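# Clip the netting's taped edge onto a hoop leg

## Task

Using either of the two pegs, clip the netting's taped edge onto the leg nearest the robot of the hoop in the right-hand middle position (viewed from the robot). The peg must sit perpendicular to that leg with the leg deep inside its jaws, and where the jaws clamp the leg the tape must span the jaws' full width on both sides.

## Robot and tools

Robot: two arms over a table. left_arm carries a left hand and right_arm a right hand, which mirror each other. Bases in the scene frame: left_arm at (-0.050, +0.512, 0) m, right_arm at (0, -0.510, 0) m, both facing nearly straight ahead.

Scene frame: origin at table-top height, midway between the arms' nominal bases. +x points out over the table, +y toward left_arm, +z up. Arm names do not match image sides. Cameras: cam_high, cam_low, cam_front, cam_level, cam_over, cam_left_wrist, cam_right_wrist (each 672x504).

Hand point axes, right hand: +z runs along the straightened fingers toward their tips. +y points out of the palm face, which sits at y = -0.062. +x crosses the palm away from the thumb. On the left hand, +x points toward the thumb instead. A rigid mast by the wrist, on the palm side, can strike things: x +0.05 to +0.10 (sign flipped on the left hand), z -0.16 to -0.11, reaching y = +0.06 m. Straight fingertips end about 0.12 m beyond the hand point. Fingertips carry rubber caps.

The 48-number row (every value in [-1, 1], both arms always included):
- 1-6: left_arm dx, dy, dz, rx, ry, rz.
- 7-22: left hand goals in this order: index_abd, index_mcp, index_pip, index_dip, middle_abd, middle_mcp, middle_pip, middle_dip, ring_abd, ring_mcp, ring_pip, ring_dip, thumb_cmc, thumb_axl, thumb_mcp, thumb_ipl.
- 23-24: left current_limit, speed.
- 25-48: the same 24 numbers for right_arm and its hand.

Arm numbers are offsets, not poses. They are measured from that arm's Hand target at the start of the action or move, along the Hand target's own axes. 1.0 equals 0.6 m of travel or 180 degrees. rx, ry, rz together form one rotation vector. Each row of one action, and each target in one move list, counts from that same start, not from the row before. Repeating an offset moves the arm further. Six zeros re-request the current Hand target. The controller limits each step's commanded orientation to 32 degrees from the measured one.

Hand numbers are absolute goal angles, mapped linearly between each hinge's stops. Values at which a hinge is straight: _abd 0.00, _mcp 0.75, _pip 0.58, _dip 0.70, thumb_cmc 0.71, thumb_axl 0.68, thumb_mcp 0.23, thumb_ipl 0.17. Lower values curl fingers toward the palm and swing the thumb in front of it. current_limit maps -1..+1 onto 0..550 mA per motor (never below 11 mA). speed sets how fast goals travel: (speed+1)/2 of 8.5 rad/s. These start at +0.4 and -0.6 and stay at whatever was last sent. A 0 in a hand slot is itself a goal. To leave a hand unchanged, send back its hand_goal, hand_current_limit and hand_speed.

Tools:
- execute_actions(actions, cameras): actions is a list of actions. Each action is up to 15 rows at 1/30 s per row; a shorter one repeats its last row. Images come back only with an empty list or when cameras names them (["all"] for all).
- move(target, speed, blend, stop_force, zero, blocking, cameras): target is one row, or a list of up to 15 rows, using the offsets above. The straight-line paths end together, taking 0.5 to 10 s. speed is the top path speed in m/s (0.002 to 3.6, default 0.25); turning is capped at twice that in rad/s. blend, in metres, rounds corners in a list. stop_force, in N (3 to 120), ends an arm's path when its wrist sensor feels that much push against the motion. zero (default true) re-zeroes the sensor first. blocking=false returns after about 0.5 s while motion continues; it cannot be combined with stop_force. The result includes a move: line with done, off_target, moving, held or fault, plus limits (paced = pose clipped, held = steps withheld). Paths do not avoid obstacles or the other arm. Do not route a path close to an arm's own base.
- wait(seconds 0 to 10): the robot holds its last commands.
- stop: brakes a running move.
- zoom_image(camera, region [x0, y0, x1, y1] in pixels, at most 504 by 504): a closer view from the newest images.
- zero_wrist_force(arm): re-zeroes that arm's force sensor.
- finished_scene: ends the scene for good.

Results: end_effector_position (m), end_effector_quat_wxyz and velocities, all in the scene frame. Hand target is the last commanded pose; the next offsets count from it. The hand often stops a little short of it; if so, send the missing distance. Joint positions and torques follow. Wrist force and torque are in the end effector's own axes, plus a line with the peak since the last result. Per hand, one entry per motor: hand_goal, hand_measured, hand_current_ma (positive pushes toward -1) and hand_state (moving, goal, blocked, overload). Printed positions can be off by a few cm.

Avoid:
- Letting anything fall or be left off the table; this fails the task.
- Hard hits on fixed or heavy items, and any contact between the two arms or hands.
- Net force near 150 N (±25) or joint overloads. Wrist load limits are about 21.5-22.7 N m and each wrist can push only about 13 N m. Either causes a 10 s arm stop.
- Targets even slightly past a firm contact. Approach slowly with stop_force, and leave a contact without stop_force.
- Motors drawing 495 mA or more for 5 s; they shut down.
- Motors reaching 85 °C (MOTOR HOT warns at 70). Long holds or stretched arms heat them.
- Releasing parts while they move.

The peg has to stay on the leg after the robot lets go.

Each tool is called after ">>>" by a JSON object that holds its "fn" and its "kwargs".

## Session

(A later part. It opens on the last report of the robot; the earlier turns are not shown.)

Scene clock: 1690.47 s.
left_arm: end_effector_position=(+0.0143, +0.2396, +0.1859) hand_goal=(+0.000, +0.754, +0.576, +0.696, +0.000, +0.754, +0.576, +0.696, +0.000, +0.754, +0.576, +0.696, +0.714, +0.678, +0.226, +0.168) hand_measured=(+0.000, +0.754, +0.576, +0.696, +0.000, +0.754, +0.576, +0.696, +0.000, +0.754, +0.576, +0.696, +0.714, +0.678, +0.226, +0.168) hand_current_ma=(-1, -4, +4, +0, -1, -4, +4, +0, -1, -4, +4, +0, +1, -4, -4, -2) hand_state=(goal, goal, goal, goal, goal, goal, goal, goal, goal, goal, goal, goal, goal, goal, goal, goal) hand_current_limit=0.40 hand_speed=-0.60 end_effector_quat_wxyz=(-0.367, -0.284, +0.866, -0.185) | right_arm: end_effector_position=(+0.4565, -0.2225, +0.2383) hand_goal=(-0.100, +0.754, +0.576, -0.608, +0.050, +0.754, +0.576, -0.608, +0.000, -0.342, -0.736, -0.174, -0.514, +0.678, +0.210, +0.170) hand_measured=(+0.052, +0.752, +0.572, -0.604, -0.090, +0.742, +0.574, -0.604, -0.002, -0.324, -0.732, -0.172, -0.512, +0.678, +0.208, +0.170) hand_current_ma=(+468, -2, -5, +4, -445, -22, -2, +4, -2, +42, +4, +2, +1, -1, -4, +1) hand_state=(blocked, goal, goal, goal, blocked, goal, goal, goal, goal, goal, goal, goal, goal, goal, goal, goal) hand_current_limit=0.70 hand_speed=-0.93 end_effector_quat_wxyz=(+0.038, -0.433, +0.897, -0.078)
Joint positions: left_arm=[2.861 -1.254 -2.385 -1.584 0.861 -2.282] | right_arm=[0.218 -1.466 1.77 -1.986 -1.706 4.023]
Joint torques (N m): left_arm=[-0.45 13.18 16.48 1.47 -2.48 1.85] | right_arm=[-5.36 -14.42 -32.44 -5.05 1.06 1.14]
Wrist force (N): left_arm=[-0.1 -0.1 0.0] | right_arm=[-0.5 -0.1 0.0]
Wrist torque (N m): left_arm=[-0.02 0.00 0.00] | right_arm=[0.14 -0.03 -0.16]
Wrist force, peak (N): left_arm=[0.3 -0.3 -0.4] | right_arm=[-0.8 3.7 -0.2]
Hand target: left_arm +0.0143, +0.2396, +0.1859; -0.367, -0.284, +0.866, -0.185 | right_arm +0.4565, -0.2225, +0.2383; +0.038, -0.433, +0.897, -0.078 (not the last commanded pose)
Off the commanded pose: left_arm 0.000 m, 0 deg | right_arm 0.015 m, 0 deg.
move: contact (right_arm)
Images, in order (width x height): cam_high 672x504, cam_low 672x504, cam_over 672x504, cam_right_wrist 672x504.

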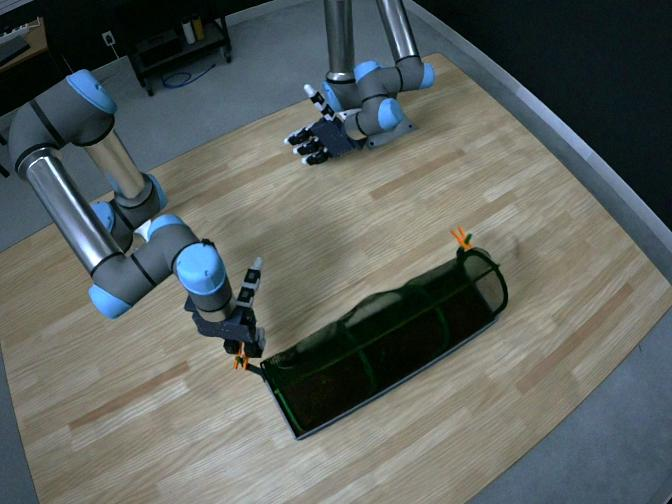

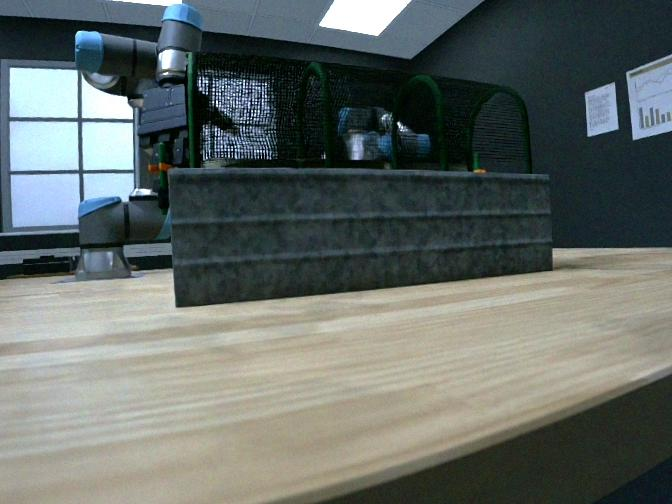

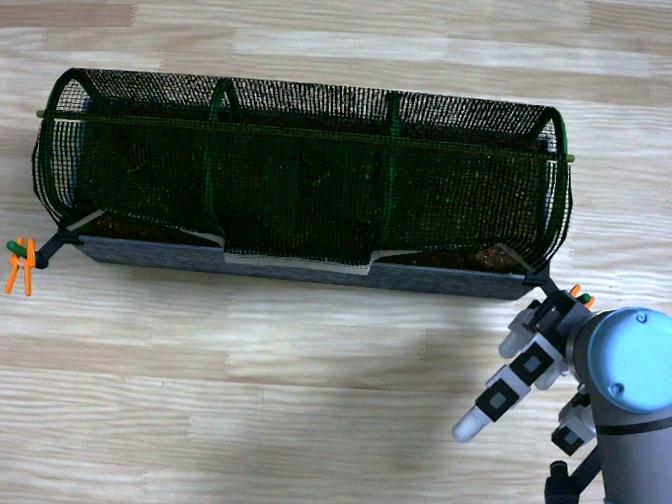

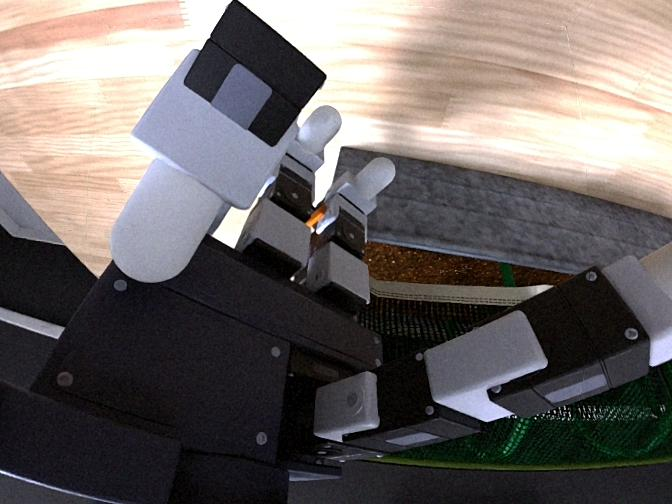

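>>> {"fn": "move", "kwargs": {"target": [[0,0,0,0,0,0, 0,0.754,0.576,0.696,0,0.754,0.576,0.696,0,0.754,0.576,0.696,0.714,0.678,0.226,0.168,0.4,-0.6, 0,0.0328,-0.0058,0,0,0, -0.1,0.753,0.576,-0.609,0.05,0.753,0.576,-0.609,0,-0.342,-0.737,-0.174,-0.514,0.677,0.21,0.17,0.7,-0.93]], "speed": 0.03, "stop_force": 3.5, "cameras": ["cam_low","cam_high","cam_right_wrist","cam_over"]}}

>>> {"fn": "zoom_image", "kwargs": {"camera": "cam_high", "region": [210, 330, 270, 390]}}

>>> {"fn": "zoom_image", "kwargs": {"camera": "cam_over", "region": [540, 260, 620, 340]}}

>>> {"fn": "zoom_image", "kwargs": {"camera": "cam_low", "region": [110, 110, 210, 210]}}

Scene clock: 1706.33 s.
left_arm: end_effector_position=(+0.0143, +0.2396, +0.1859) hand_goal=(+0.000, +0.754, +0.576, +0.696, +0.000, +0.754, +0.576, +0.696, +0.000, +0.754, +0.576, +0.696, +0.714, +0.678, +0.226, +0.168) hand_measured=(+0.000, +0.754, +0.576, +0.696, +0.000, +0.754, +0.576, +0.696, +0.000, +0.754, +0.576, +0.696, +0.714, +0.678, +0.226, +0.168) hand_current_ma=(-1, -4, +4, +0, -1, -4, +4, +0, -1, -4, +4, +0, +1, -4, -4, -2) hand_state=(goal, goal, goal, goal, goal, goal, goal, goal, goal, goal, goal, goal, goal, goal, goal, goal) hand_current_limit=0.40 hand_speed=-0.60 end_effector_quat_wxyz=(-0.367, -0.284, +0.866, -0.185) | right_arm: end_effector_position=(+0.4408, -0.2101, +0.2383) hand_goal=(-0.100, +0.754, +0.576, -0.608, +0.050, +0.754, +0.576, -0.608, +0.000, -0.342, -0.736, -0.174, -0.514, +0.678, +0.210, +0.170) hand_measured=(+0.052, +0.754, +0.572, -0.604, -0.088, +0.746, +0.574, -0.604, -0.002, -0.324, -0.732, -0.172, -0.512, +0.678, +0.208, +0.170) hand_current_ma=(+467, +0, -5, +4, -440, -15, -2, +4, -2, +42, +4, +2, +1, -1, -4, +1) hand_state=(blocked, goal, goal, goal, blocked, goal, goal, goal, goal, goal, goal, goal, goal, goal, goal, goal) hand_current_limit=0.70 hand_speed=-0.93 end_effector_quat_wxyz=(+0.038, -0.433, +0.897, -0.078)
Joint positions: left_arm=[2.861 -1.254 -2.385 -1.584 0.861 -2.282] | right_arm=[0.249 -1.486 1.79 -1.983 -1.709 4.054]
Joint torques (N m): left_arm=[-0.03 13.64 14.9 1.62 -2.64 2.11] | right_arm=[-8.2 -15.08 -31.99 -3.9 0.93 -1.31]
Wrist force (N): left_arm=[0.1 0.0 -0.2] | right_arm=[-0.4 -0.1 -0.1]
Wrist torque (N m): left_arm=[0.01 -0.01 0.01] | right_arm=[0.14 -0.03 -0.18]
Wrist force, peak (N): left_arm=[0.0 0.0 -0.5] | right_arm=[-0.2 -1.8 -0.1]
Hand target: left_arm +0.0143, +0.2396, +0.1859; -0.367, -0.284, +0.866, -0.185 | right_arm +0.4408, -0.2101, +0.2383; +0.038, -0.433, +0.897, -0.078
Off the commanded pose: left_arm 0.000 m, 0 deg | right_arm 0.000 m, 0 deg.
move: done
Images, in order (width x height): cam_high 672x504, cam_low 672x504, cam_over 672x504, cam_right_wrist 672x504.

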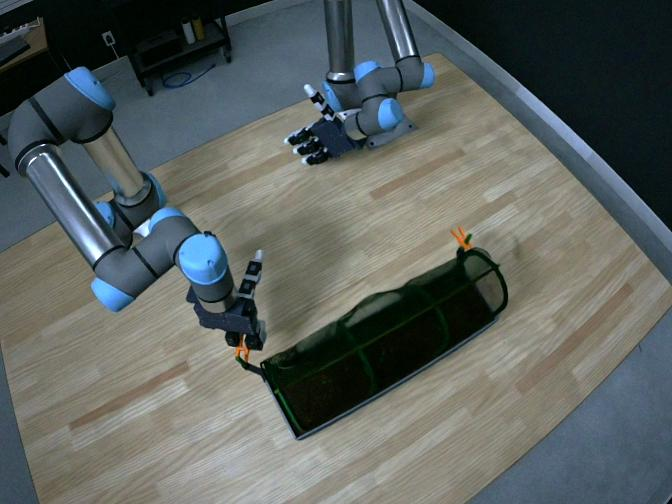

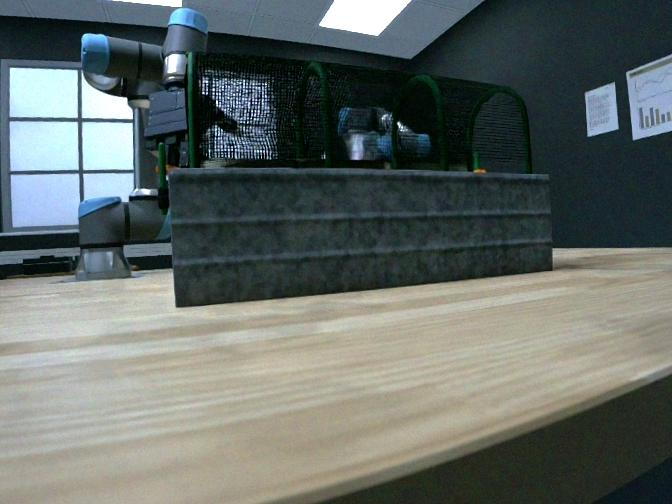

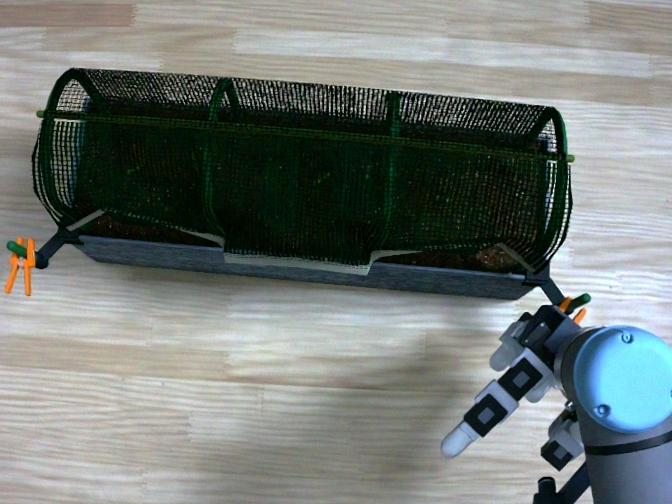

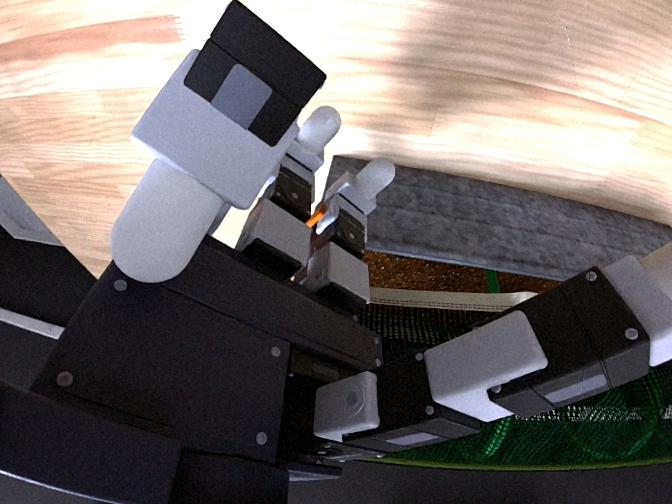

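Scaled by 8.400 from the camera's 672x504 image, which has a finer 960x720 frame.

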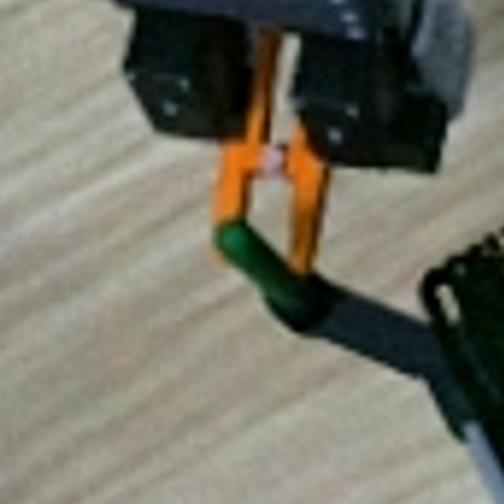

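Scaled by 6.300 from the camera's 672x504 image, which has a finer 960x720 frame.

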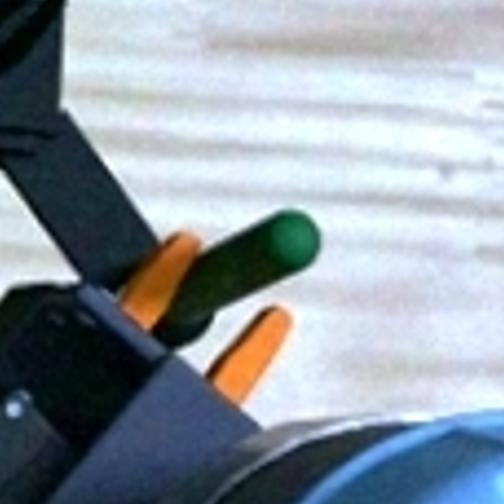

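Scaled by 5.040 from the camera's 672x504 image, which has a finer 960x720 frame.

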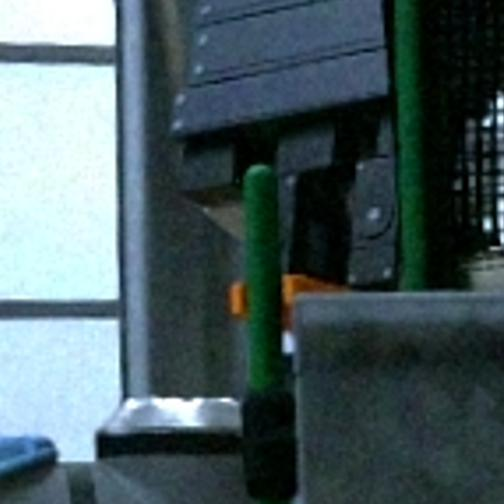

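>>> {"fn": "move", "kwargs": {"target": [[0,0,0,0,0,0, 0,0.754,0.576,0.696,0,0.754,0.576,0.696,0,0.754,0.576,0.696,0.714,0.678,0.226,0.168,0.4,-0.6, 0,0.0492,-0.0087,0,0,0, -0.1,0.753,0.576,-0.609,0.05,0.753,0.576,-0.609,0,-0.342,-0.737,-0.174,-0.514,0.677,0.21,0.17,0.7,-0.93]], "speed": 0.05, "stop_force": 4, "cameras": ["cam_low","cam_high","cam_right_wrist","cam_over"]}}

>>> {"fn": "zoom_image", "kwargs": {"camera": "cam_high", "region": [210, 310, 270, 370]}}

>>> {"fn": "zoom_image", "kwargs": {"camera": "cam_over", "region": [540, 270, 620, 350]}}

>>> {"fn": "zoom_image", "kwargs": {"camera": "cam_low", "region": [110, 110, 210, 210]}}

Scene clock: 1713.70 s.
left_arm: end_effector_position=(+0.0143, +0.2396, +0.1859) hand_goal=(+0.000, +0.754, +0.576, +0.696, +0.000, +0.754, +0.576, +0.696, +0.000, +0.754, +0.576, +0.696, +0.714, +0.678, +0.226, +0.168) hand_measured=(+0.000, +0.754, +0.576, +0.696, +0.000, +0.754, +0.576, +0.696, +0.000, +0.754, +0.576, +0.696, +0.714, +0.678, +0.226, +0.168) hand_current_ma=(-1, -4, +4, +0, -1, -4, +4, +0, -1, -4, +4, +0, +1, -4, -4, -2) hand_state=(goal, goal, goal, goal, goal, goal, goal, goal, goal, goal, goal, goal, goal, goal, goal, goal) hand_current_limit=0.40 hand_speed=-0.60 end_effector_quat_wxyz=(-0.367, -0.284, +0.866, -0.185) | right_arm: end_effector_position=(+0.4173, -0.1914, +0.2383) hand_goal=(-0.100, +0.754, +0.576, -0.608, +0.050, +0.754, +0.576, -0.608, +0.000, -0.342, -0.736, -0.174, -0.514, +0.678, +0.210, +0.170) hand_measured=(+0.052, +0.754, +0.572, -0.604, -0.088, +0.746, +0.574, -0.604, -0.002, -0.324, -0.732, -0.172, -0.512, +0.678, +0.208, +0.170) hand_current_ma=(+468, +0, -5, +4, -440, -15, -2, +4, -2, +42, +4, +2, +1, -1, -4, +1) hand_state=(blocked, goal, goal, goal, blocked, goal, goal, goal, goal, goal, goal, goal, goal, goal, goal, goal) hand_current_limit=0.70 hand_speed=-0.93 end_effector_quat_wxyz=(+0.038, -0.433, +0.897, -0.078)
Joint positions: left_arm=[2.861 -1.254 -2.385 -1.584 0.861 -2.282] | right_arm=[0.297 -1.512 1.817 -1.976 -1.714 4.102]
Joint torques (N m): left_arm=[-1.05 15.07 15.91 1.69 -2.52 2.16] | right_arm=[-8.04 -13.31 -32.45 -4.13 1.44 -0.45]
Wrist force (N): left_arm=[-0.1 0.2 -0.2] | right_arm=[-0.4 0.0 0.0]
Wrist torque (N m): left_arm=[0.03 0.00 0.00] | right_arm=[0.15 -0.04 -0.18]
Wrist force, peak (N): left_arm=[0.0 0.2 -0.5] | right_arm=[-0.1 -1.8 0.3]
Hand target: left_arm +0.0143, +0.2396, +0.1859; -0.367, -0.284, +0.866, -0.185 | right_arm +0.4173, -0.1914, +0.2383; +0.038, -0.433, +0.897, -0.078
Off the commanded pose: left_arm 0.000 m, 0 deg | right_arm 0.000 m, 0 deg.
move: done
Images, in order (width x height): cam_high 672x504, cam_low 672x504, cam_over 672x504, cam_right_wrist 672x504.

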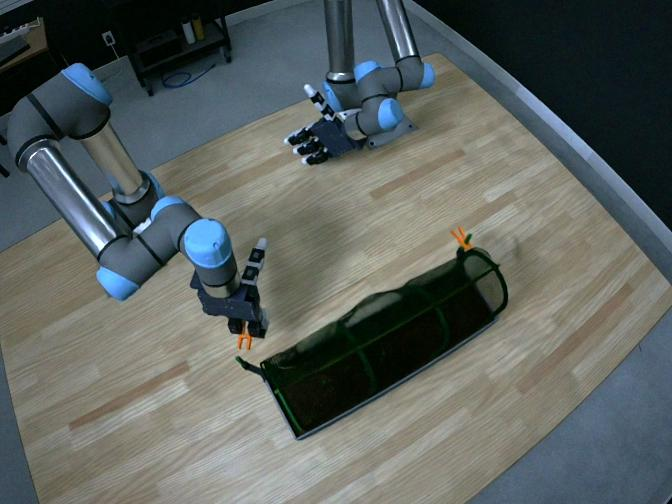

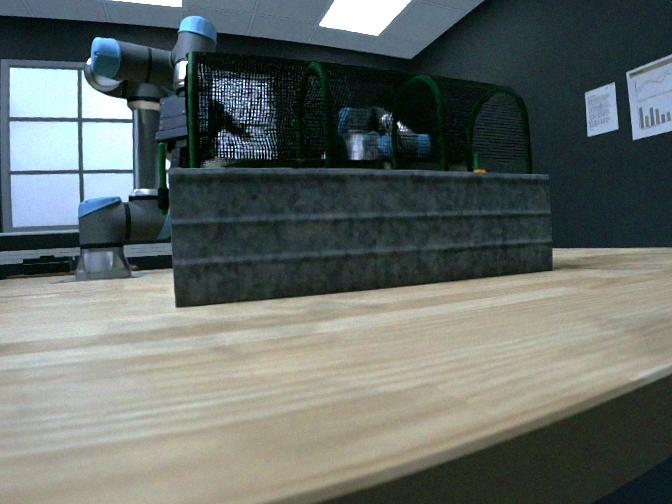

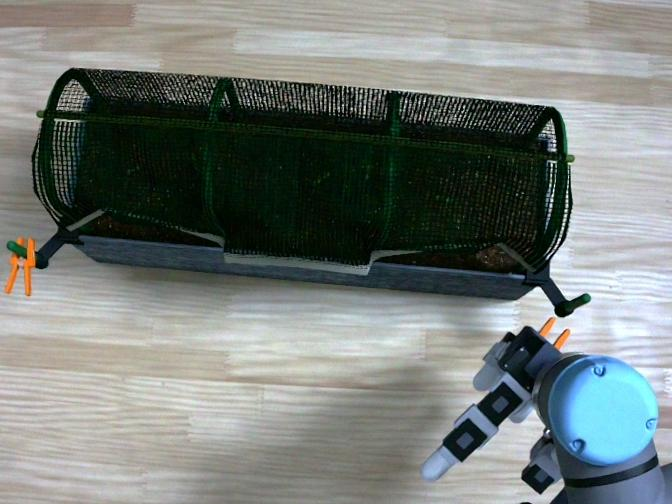

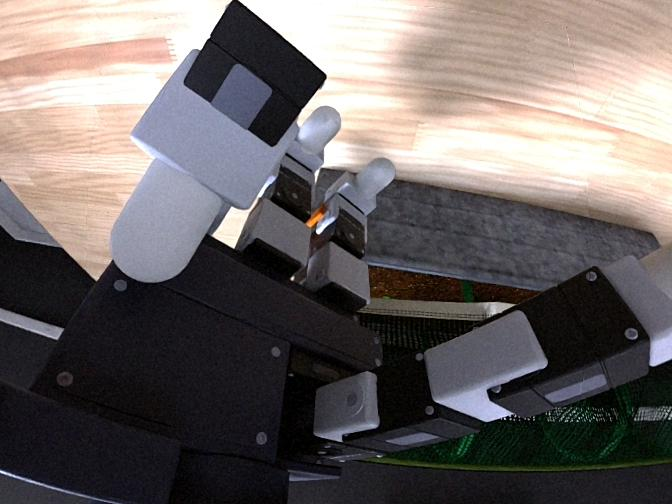

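Scaled by 8.400 from the camera's 672x504 image, which has a finer 960x720 frame.

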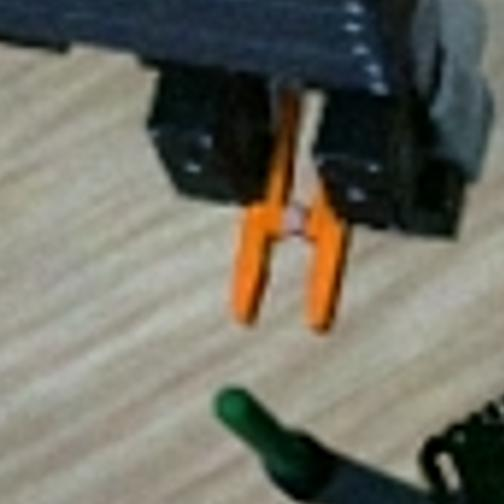

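Scaled by 6.300 from the camera's 672x504 image, which has a finer 960x720 frame.

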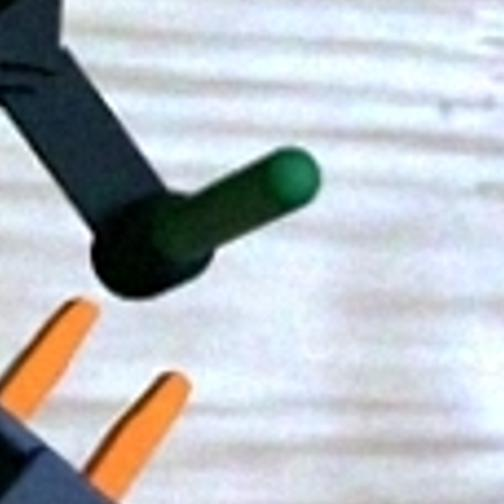

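Scaled by 5.040 from the camera's 672x504 image, which has a finer 960x720 frame.

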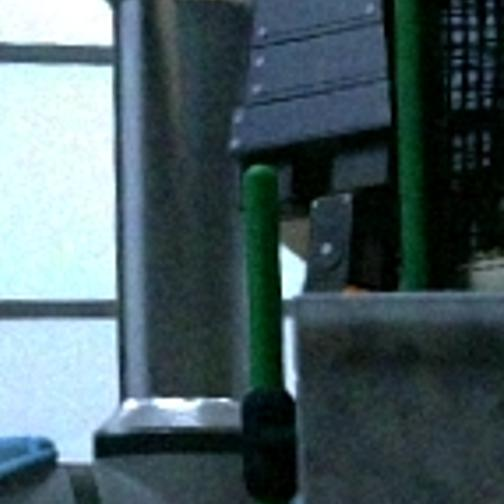

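>>> {"fn": "wait", "kwargs": {"seconds": 0, "cameras": ["cam_level","cam_front","cam_over"]}}

>>> {"fn": "zoom_image", "kwargs": {"camera": "cam_level", "region": [380, 260, 500, 380]}}

>>> {"fn": "zoom_image", "kwargs": {"camera": "cam_front", "region": [340, 210, 460, 310]}}

>>> {"fn": "zoom_image", "kwargs": {"camera": "cam_over", "region": [330, 210, 430, 310]}}

Scene clock: 1735.90 s.
left_arm: end_effector_position=(+0.0143, +0.2396, +0.1859) hand_goal=(+0.000, +0.754, +0.576, +0.696, +0.000, +0.754, +0.576, +0.696, +0.000, +0.754, +0.576, +0.696, +0.714, +0.678, +0.226, +0.168) hand_measured=(+0.000, +0.754, +0.576, +0.696, +0.000, +0.754, +0.576, +0.696, +0.000, +0.754, +0.576, +0.696, +0.714, +0.678, +0.226, +0.168) hand_current_ma=(-1, -4, +4, +0, -1, -4, +4, +0, -1, -4, +4, +0, +1, -4, -4, -2) hand_state=(goal, goal, goal, goal, goal, goal, goal, goal, goal, goal, goal, goal, goal, goal, goal, goal) hand_current_limit=0.40 hand_speed=-0.60 end_effector_quat_wxyz=(-0.367, -0.284, +0.866, -0.185) | right_arm: end_effector_position=(+0.4173, -0.1914, +0.2383) hand_goal=(-0.100, +0.754, +0.576, -0.608, +0.050, +0.754, +0.576, -0.608, +0.000, -0.342, -0.736, -0.174, -0.514, +0.678, +0.210, +0.170) hand_measured=(+0.052, +0.754, +0.572, -0.604, -0.088, +0.746, +0.574, -0.604, -0.002, -0.324, -0.732, -0.172, -0.512, +0.678, +0.208, +0.170) hand_current_ma=(+468, +0, -5, +4, -440, -15, -2, +4, -2, +42, +4, +2, +1, -1, -4, +1) hand_state=(blocked, goal, goal, goal, blocked, goal, goal, goal, goal, goal, goal, goal, goal, goal, goal, goal) hand_current_limit=0.70 hand_speed=-0.93 end_effector_quat_wxyz=(+0.038, -0.433, +0.897, -0.078)
Joint positions: left_arm=[2.861 -1.254 -2.385 -1.584 0.861 -2.282] | right_arm=[0.297 -1.512 1.817 -1.976 -1.714 4.102]
Joint torques (N m): left_arm=[-0.95 14.94 15.12 1.64 -2.56 1.89] | right_arm=[-7.91 -13.83 -30.73 -3.95 1.22 1.19]
Wrist force (N): left_arm=[0.1 0.0 -0.1] | right_arm=[-0.3 -0.2 0.1]
Wrist torque (N m): left_arm=[0.01 -0.02 0.02] | right_arm=[0.10 -0.06 -0.18]
Wrist force, peak (N): left_arm=[0.3 0.2 -0.3] | right_arm=[-0.5 -0.4 0.2]
Hand target: left_arm +0.0143, +0.2396, +0.1859; -0.367, -0.284, +0.866, -0.185 | right_arm +0.4173, -0.1914, +0.2383; +0.038, -0.433, +0.897, -0.078
Off the commanded pose: left_arm 0.000 m, 0 deg | right_arm 0.000 m, 0 deg.
Images, in order (width x height): cam_front 672x504, cam_level 672x504, cam_over 672x504.

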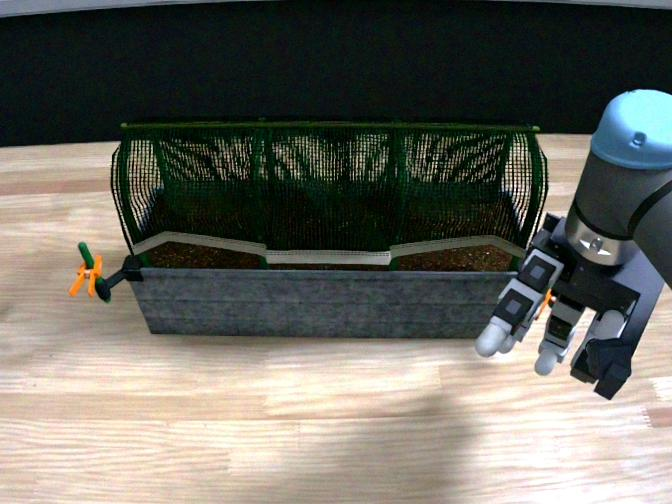

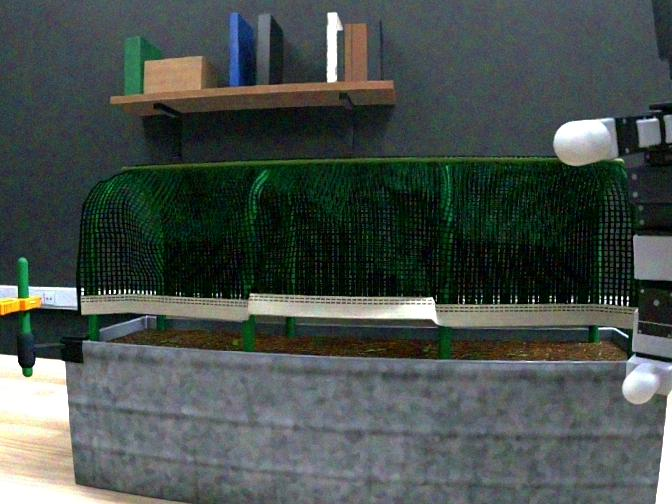

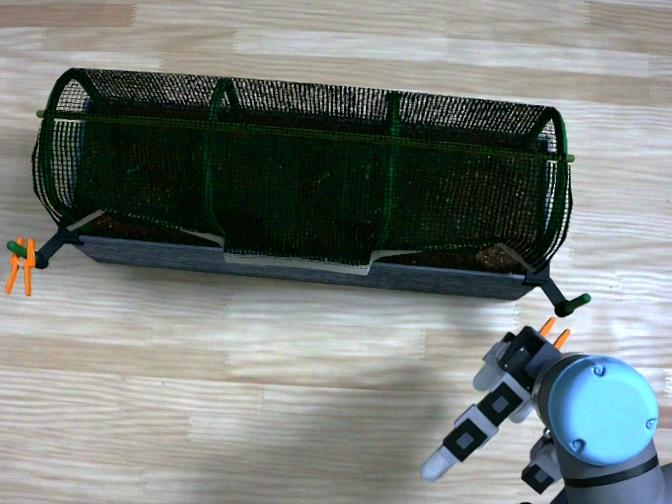

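Scaled by 4.200 from the camera's 672x504 image, which has a finer 960x720 frame.

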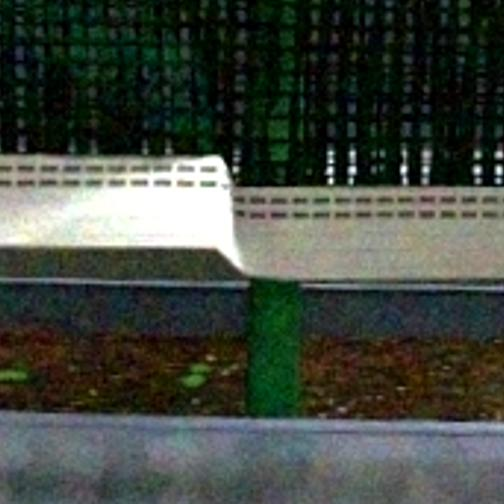

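Scaled by 4.200 from the camera's 672x504 image, which has a finer 960x720 frame.

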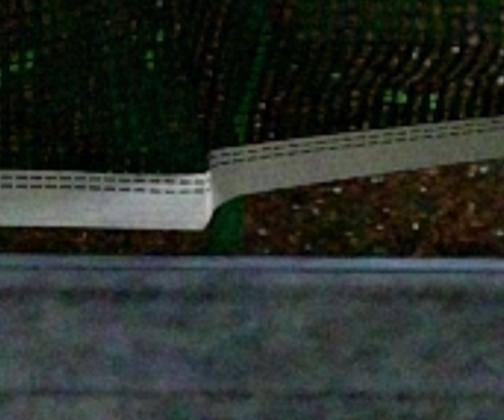

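Scaled by 5.040 from the camera's 672x504 image, which has a finer 960x720 frame.

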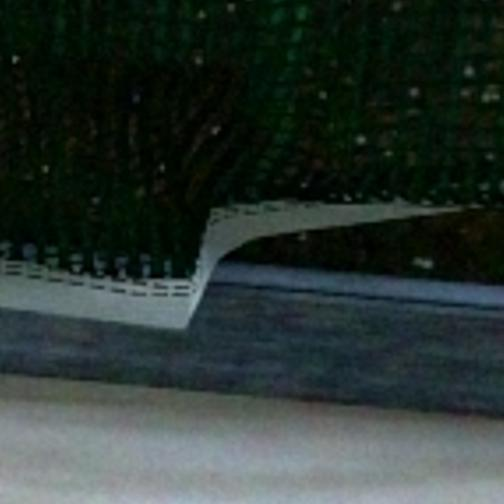

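>>> {"fn": "move", "kwargs": {"target": [0,0,0,0,0,0, 0,0.754,0.576,0.696,0,0.754,0.576,0.696,0,0.754,0.576,0.696,0.714,0.678,0.226,0.168,0.4,-0.6, -0.1780,0.1847,-0.0326,0,-0.0261,-0.1478, -0.1,0.753,0.576,-0.609,0.05,0.753,0.576,-0.609,0,-0.342,-0.737,-0.174,-0.514,0.677,0.21,0.17,0.7,-0.93], "speed": 0.1, "cameras": ["all"]}}

>>> {"fn": "zoom_image", "kwargs": {"camera": "cam_over", "region": [330, 210, 450, 330]}}

>>> {"fn": "zoom_image", "kwargs": {"camera": "cam_level", "region": [360, 230, 520, 390]}}

>>> {"fn": "zoom_image", "kwargs": {"camera": "cam_high", "region": [250, 240, 370, 360]}}

Scene clock: 1820.40 s.
left_arm: end_effector_position=(+0.0143, +0.2396, +0.1859) hand_goal=(+0.000, +0.754, +0.576, +0.696, +0.000, +0.754, +0.576, +0.696, +0.000, +0.754, +0.576, +0.696, +0.714, +0.678, +0.226, +0.168) hand_measured=(+0.000, +0.754, +0.576, +0.696, +0.000, +0.754, +0.576, +0.696, +0.000, +0.754, +0.576, +0.696, +0.714, +0.678, +0.226, +0.168) hand_current_ma=(-1, -4, +4, +0, -1, -4, +4, +0, -1, -4, +4, +0, +1, -4, -4, -2) hand_state=(goal, goal, goal, goal, goal, goal, goal, goal, goal, goal, goal, goal, goal, goal, goal, goal) hand_current_limit=0.40 hand_speed=-0.60 end_effector_quat_wxyz=(-0.367, -0.284, +0.866, -0.185) | right_arm: end_effector_position=(+0.3956, -0.0377, +0.2383) hand_goal=(-0.100, +0.754, +0.576, -0.608, +0.050, +0.754, +0.576, -0.608, +0.000, -0.342, -0.736, -0.174, -0.514, +0.678, +0.210, +0.170) hand_measured=(+0.052, +0.754, +0.572, -0.604, -0.088, +0.746, +0.574, -0.604, -0.002, -0.324, -0.732, -0.172, -0.512, +0.678, +0.208, +0.170) hand_current_ma=(+467, +0, -5, +4, -440, -15, -2, +4, -2, +42, +4, +2, +1, -1, -4, +1) hand_state=(blocked, goal, goal, goal, blocked, goal, goal, goal, goal, goal, goal, goal, goal, goal, goal, goal) hand_current_limit=0.70 hand_speed=-0.93 end_effector_quat_wxyz=(+0.056, -0.631, +0.771, -0.067) end_effector_velocity=(+0.000, -0.002, +0.000) end_effector_angular_velocity=(-0.001, +0.001, -0.006)
Joint positions: left_arm=[2.861 -1.254 -2.385 -1.584 0.861 -2.282] | right_arm=[0.576 -1.269 1.531 -1.959 -1.692 3.909]
Joint velocities: left_arm=[within noise] | right_arm=[-0.003 -0.003 0.005 0.001 -0.001 0.004]
Joint torques (N m): left_arm=[-0.31 14.82 15.52 1.61 -2.5 1.84] | right_arm=[-5.84 -49.07 -10.01 -3.45 -0.61 1.31]
Wrist force (N): left_arm=[0.0 0.0 -0.3] | right_arm=[-0.4 -0.2 0.0]
Wrist torque (N m): left_arm=[0.01 -0.01 0.00] | right_arm=[0.12 -0.03 -0.01]
Wrist force, peak (N): left_arm=[0.0 0.2 -0.5] | right_arm=[0.6 -2.0 0.3]
Hand target: left_arm +0.0143, +0.2396, +0.1859; -0.367, -0.284, +0.866, -0.185 | right_arm +0.3956, -0.0378, +0.2384; +0.056, -0.631, +0.771, -0.067
Off the commanded pose: left_arm 0.000 m, 0 deg | right_arm 0.000 m, 0 deg.
move: done

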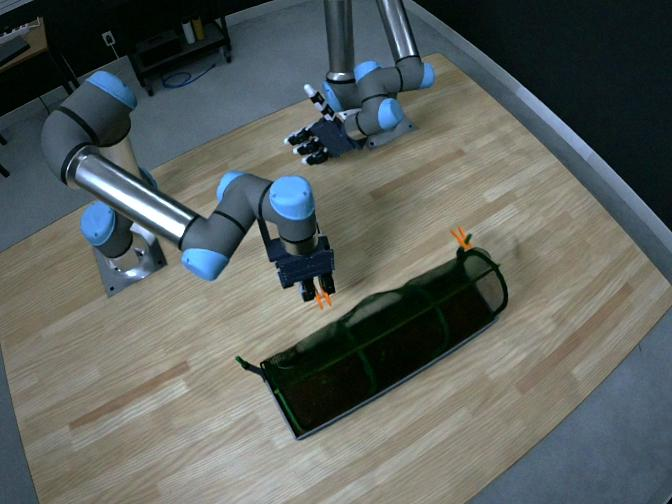

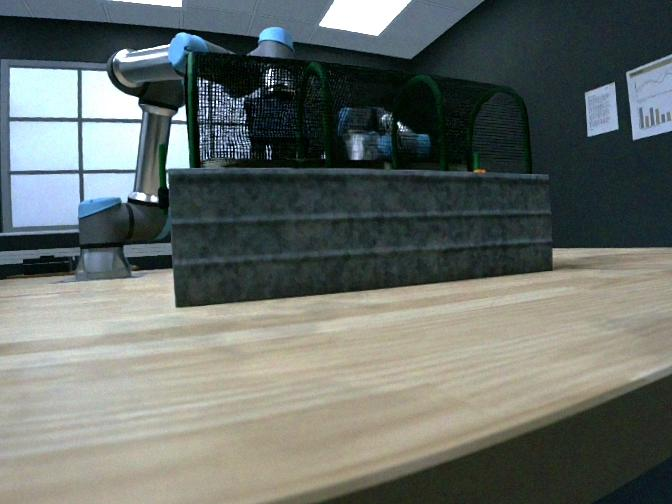

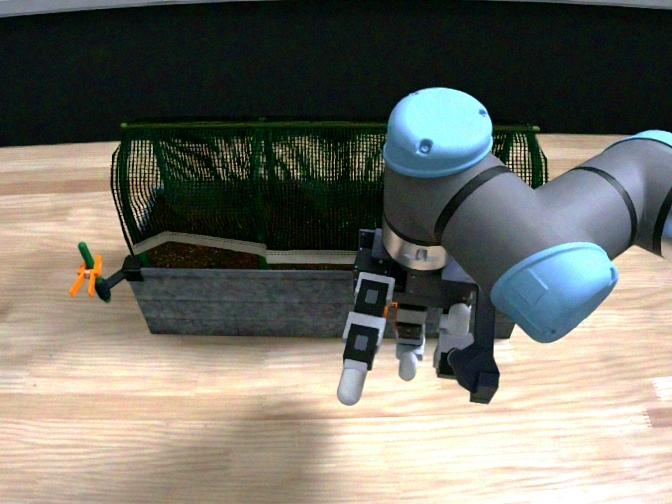

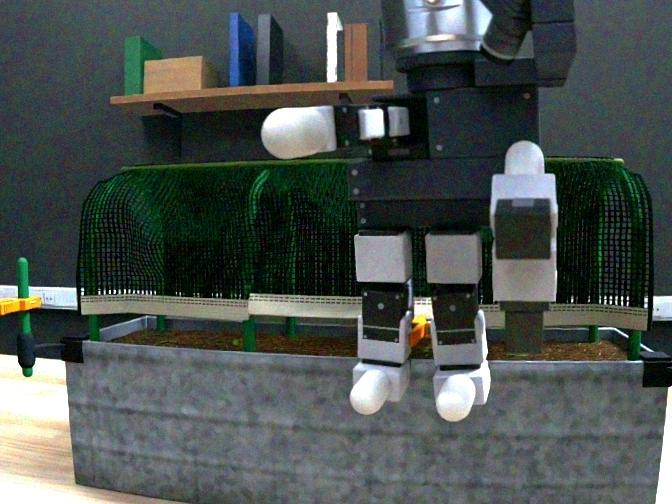

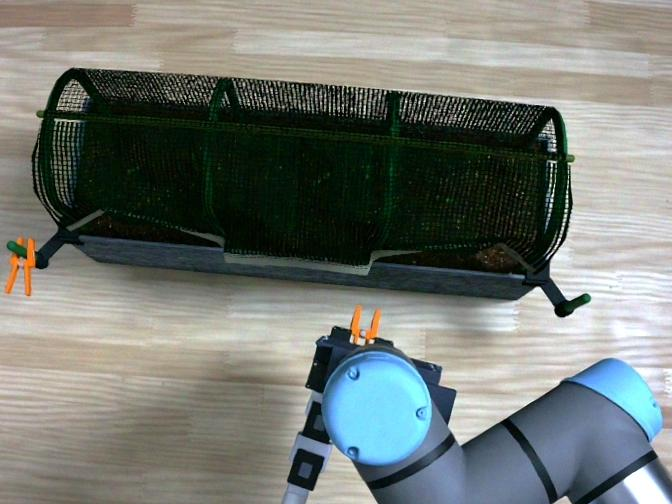

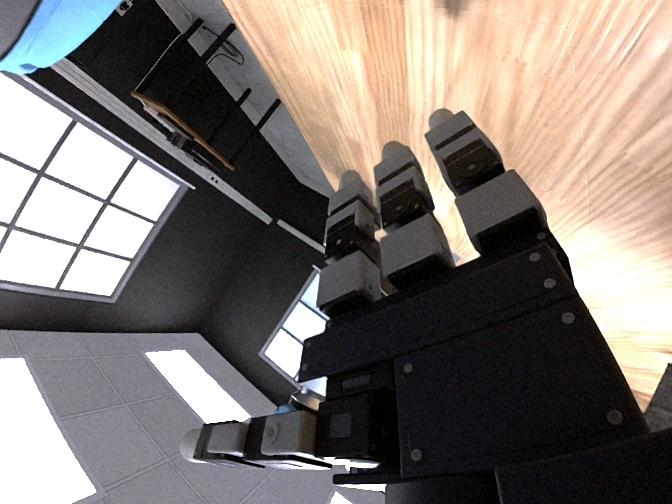

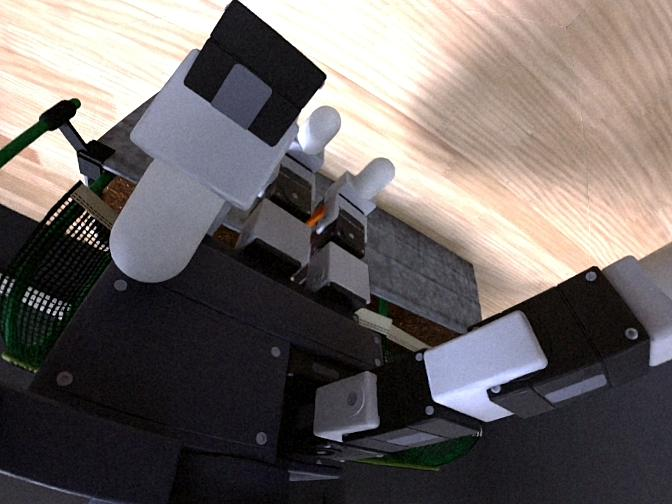

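Scaled by 4.200 from the camera's 672x504 image, which has a finer 960x720 frame.

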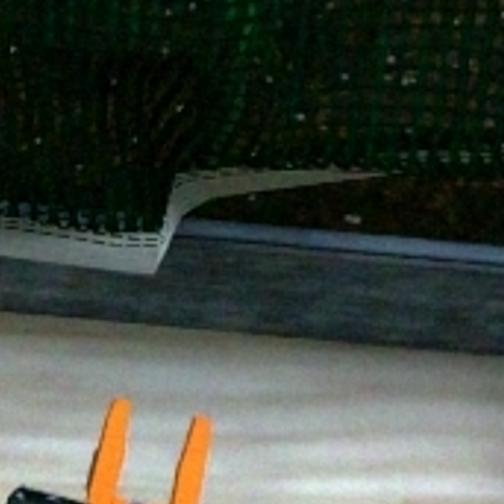

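Scaled by 3.150 from the camera's 672x504 image, which has a finer 960x720 frame.

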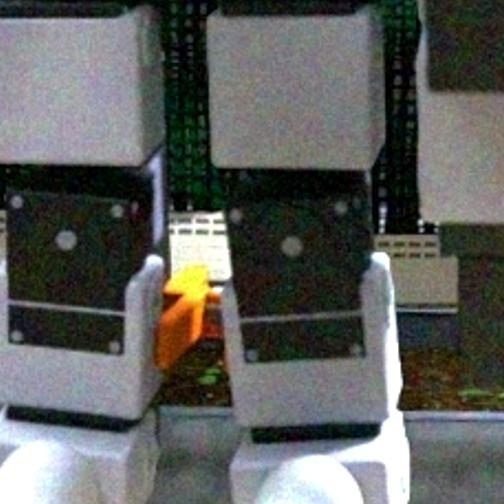

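Scaled by 4.200 from the camera's 672x504 image, which has a finer 960x720 frame.

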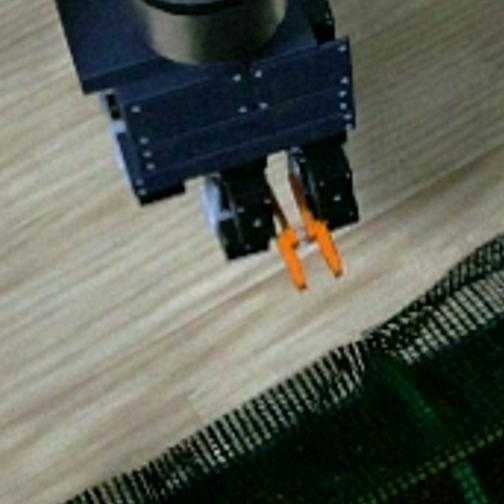

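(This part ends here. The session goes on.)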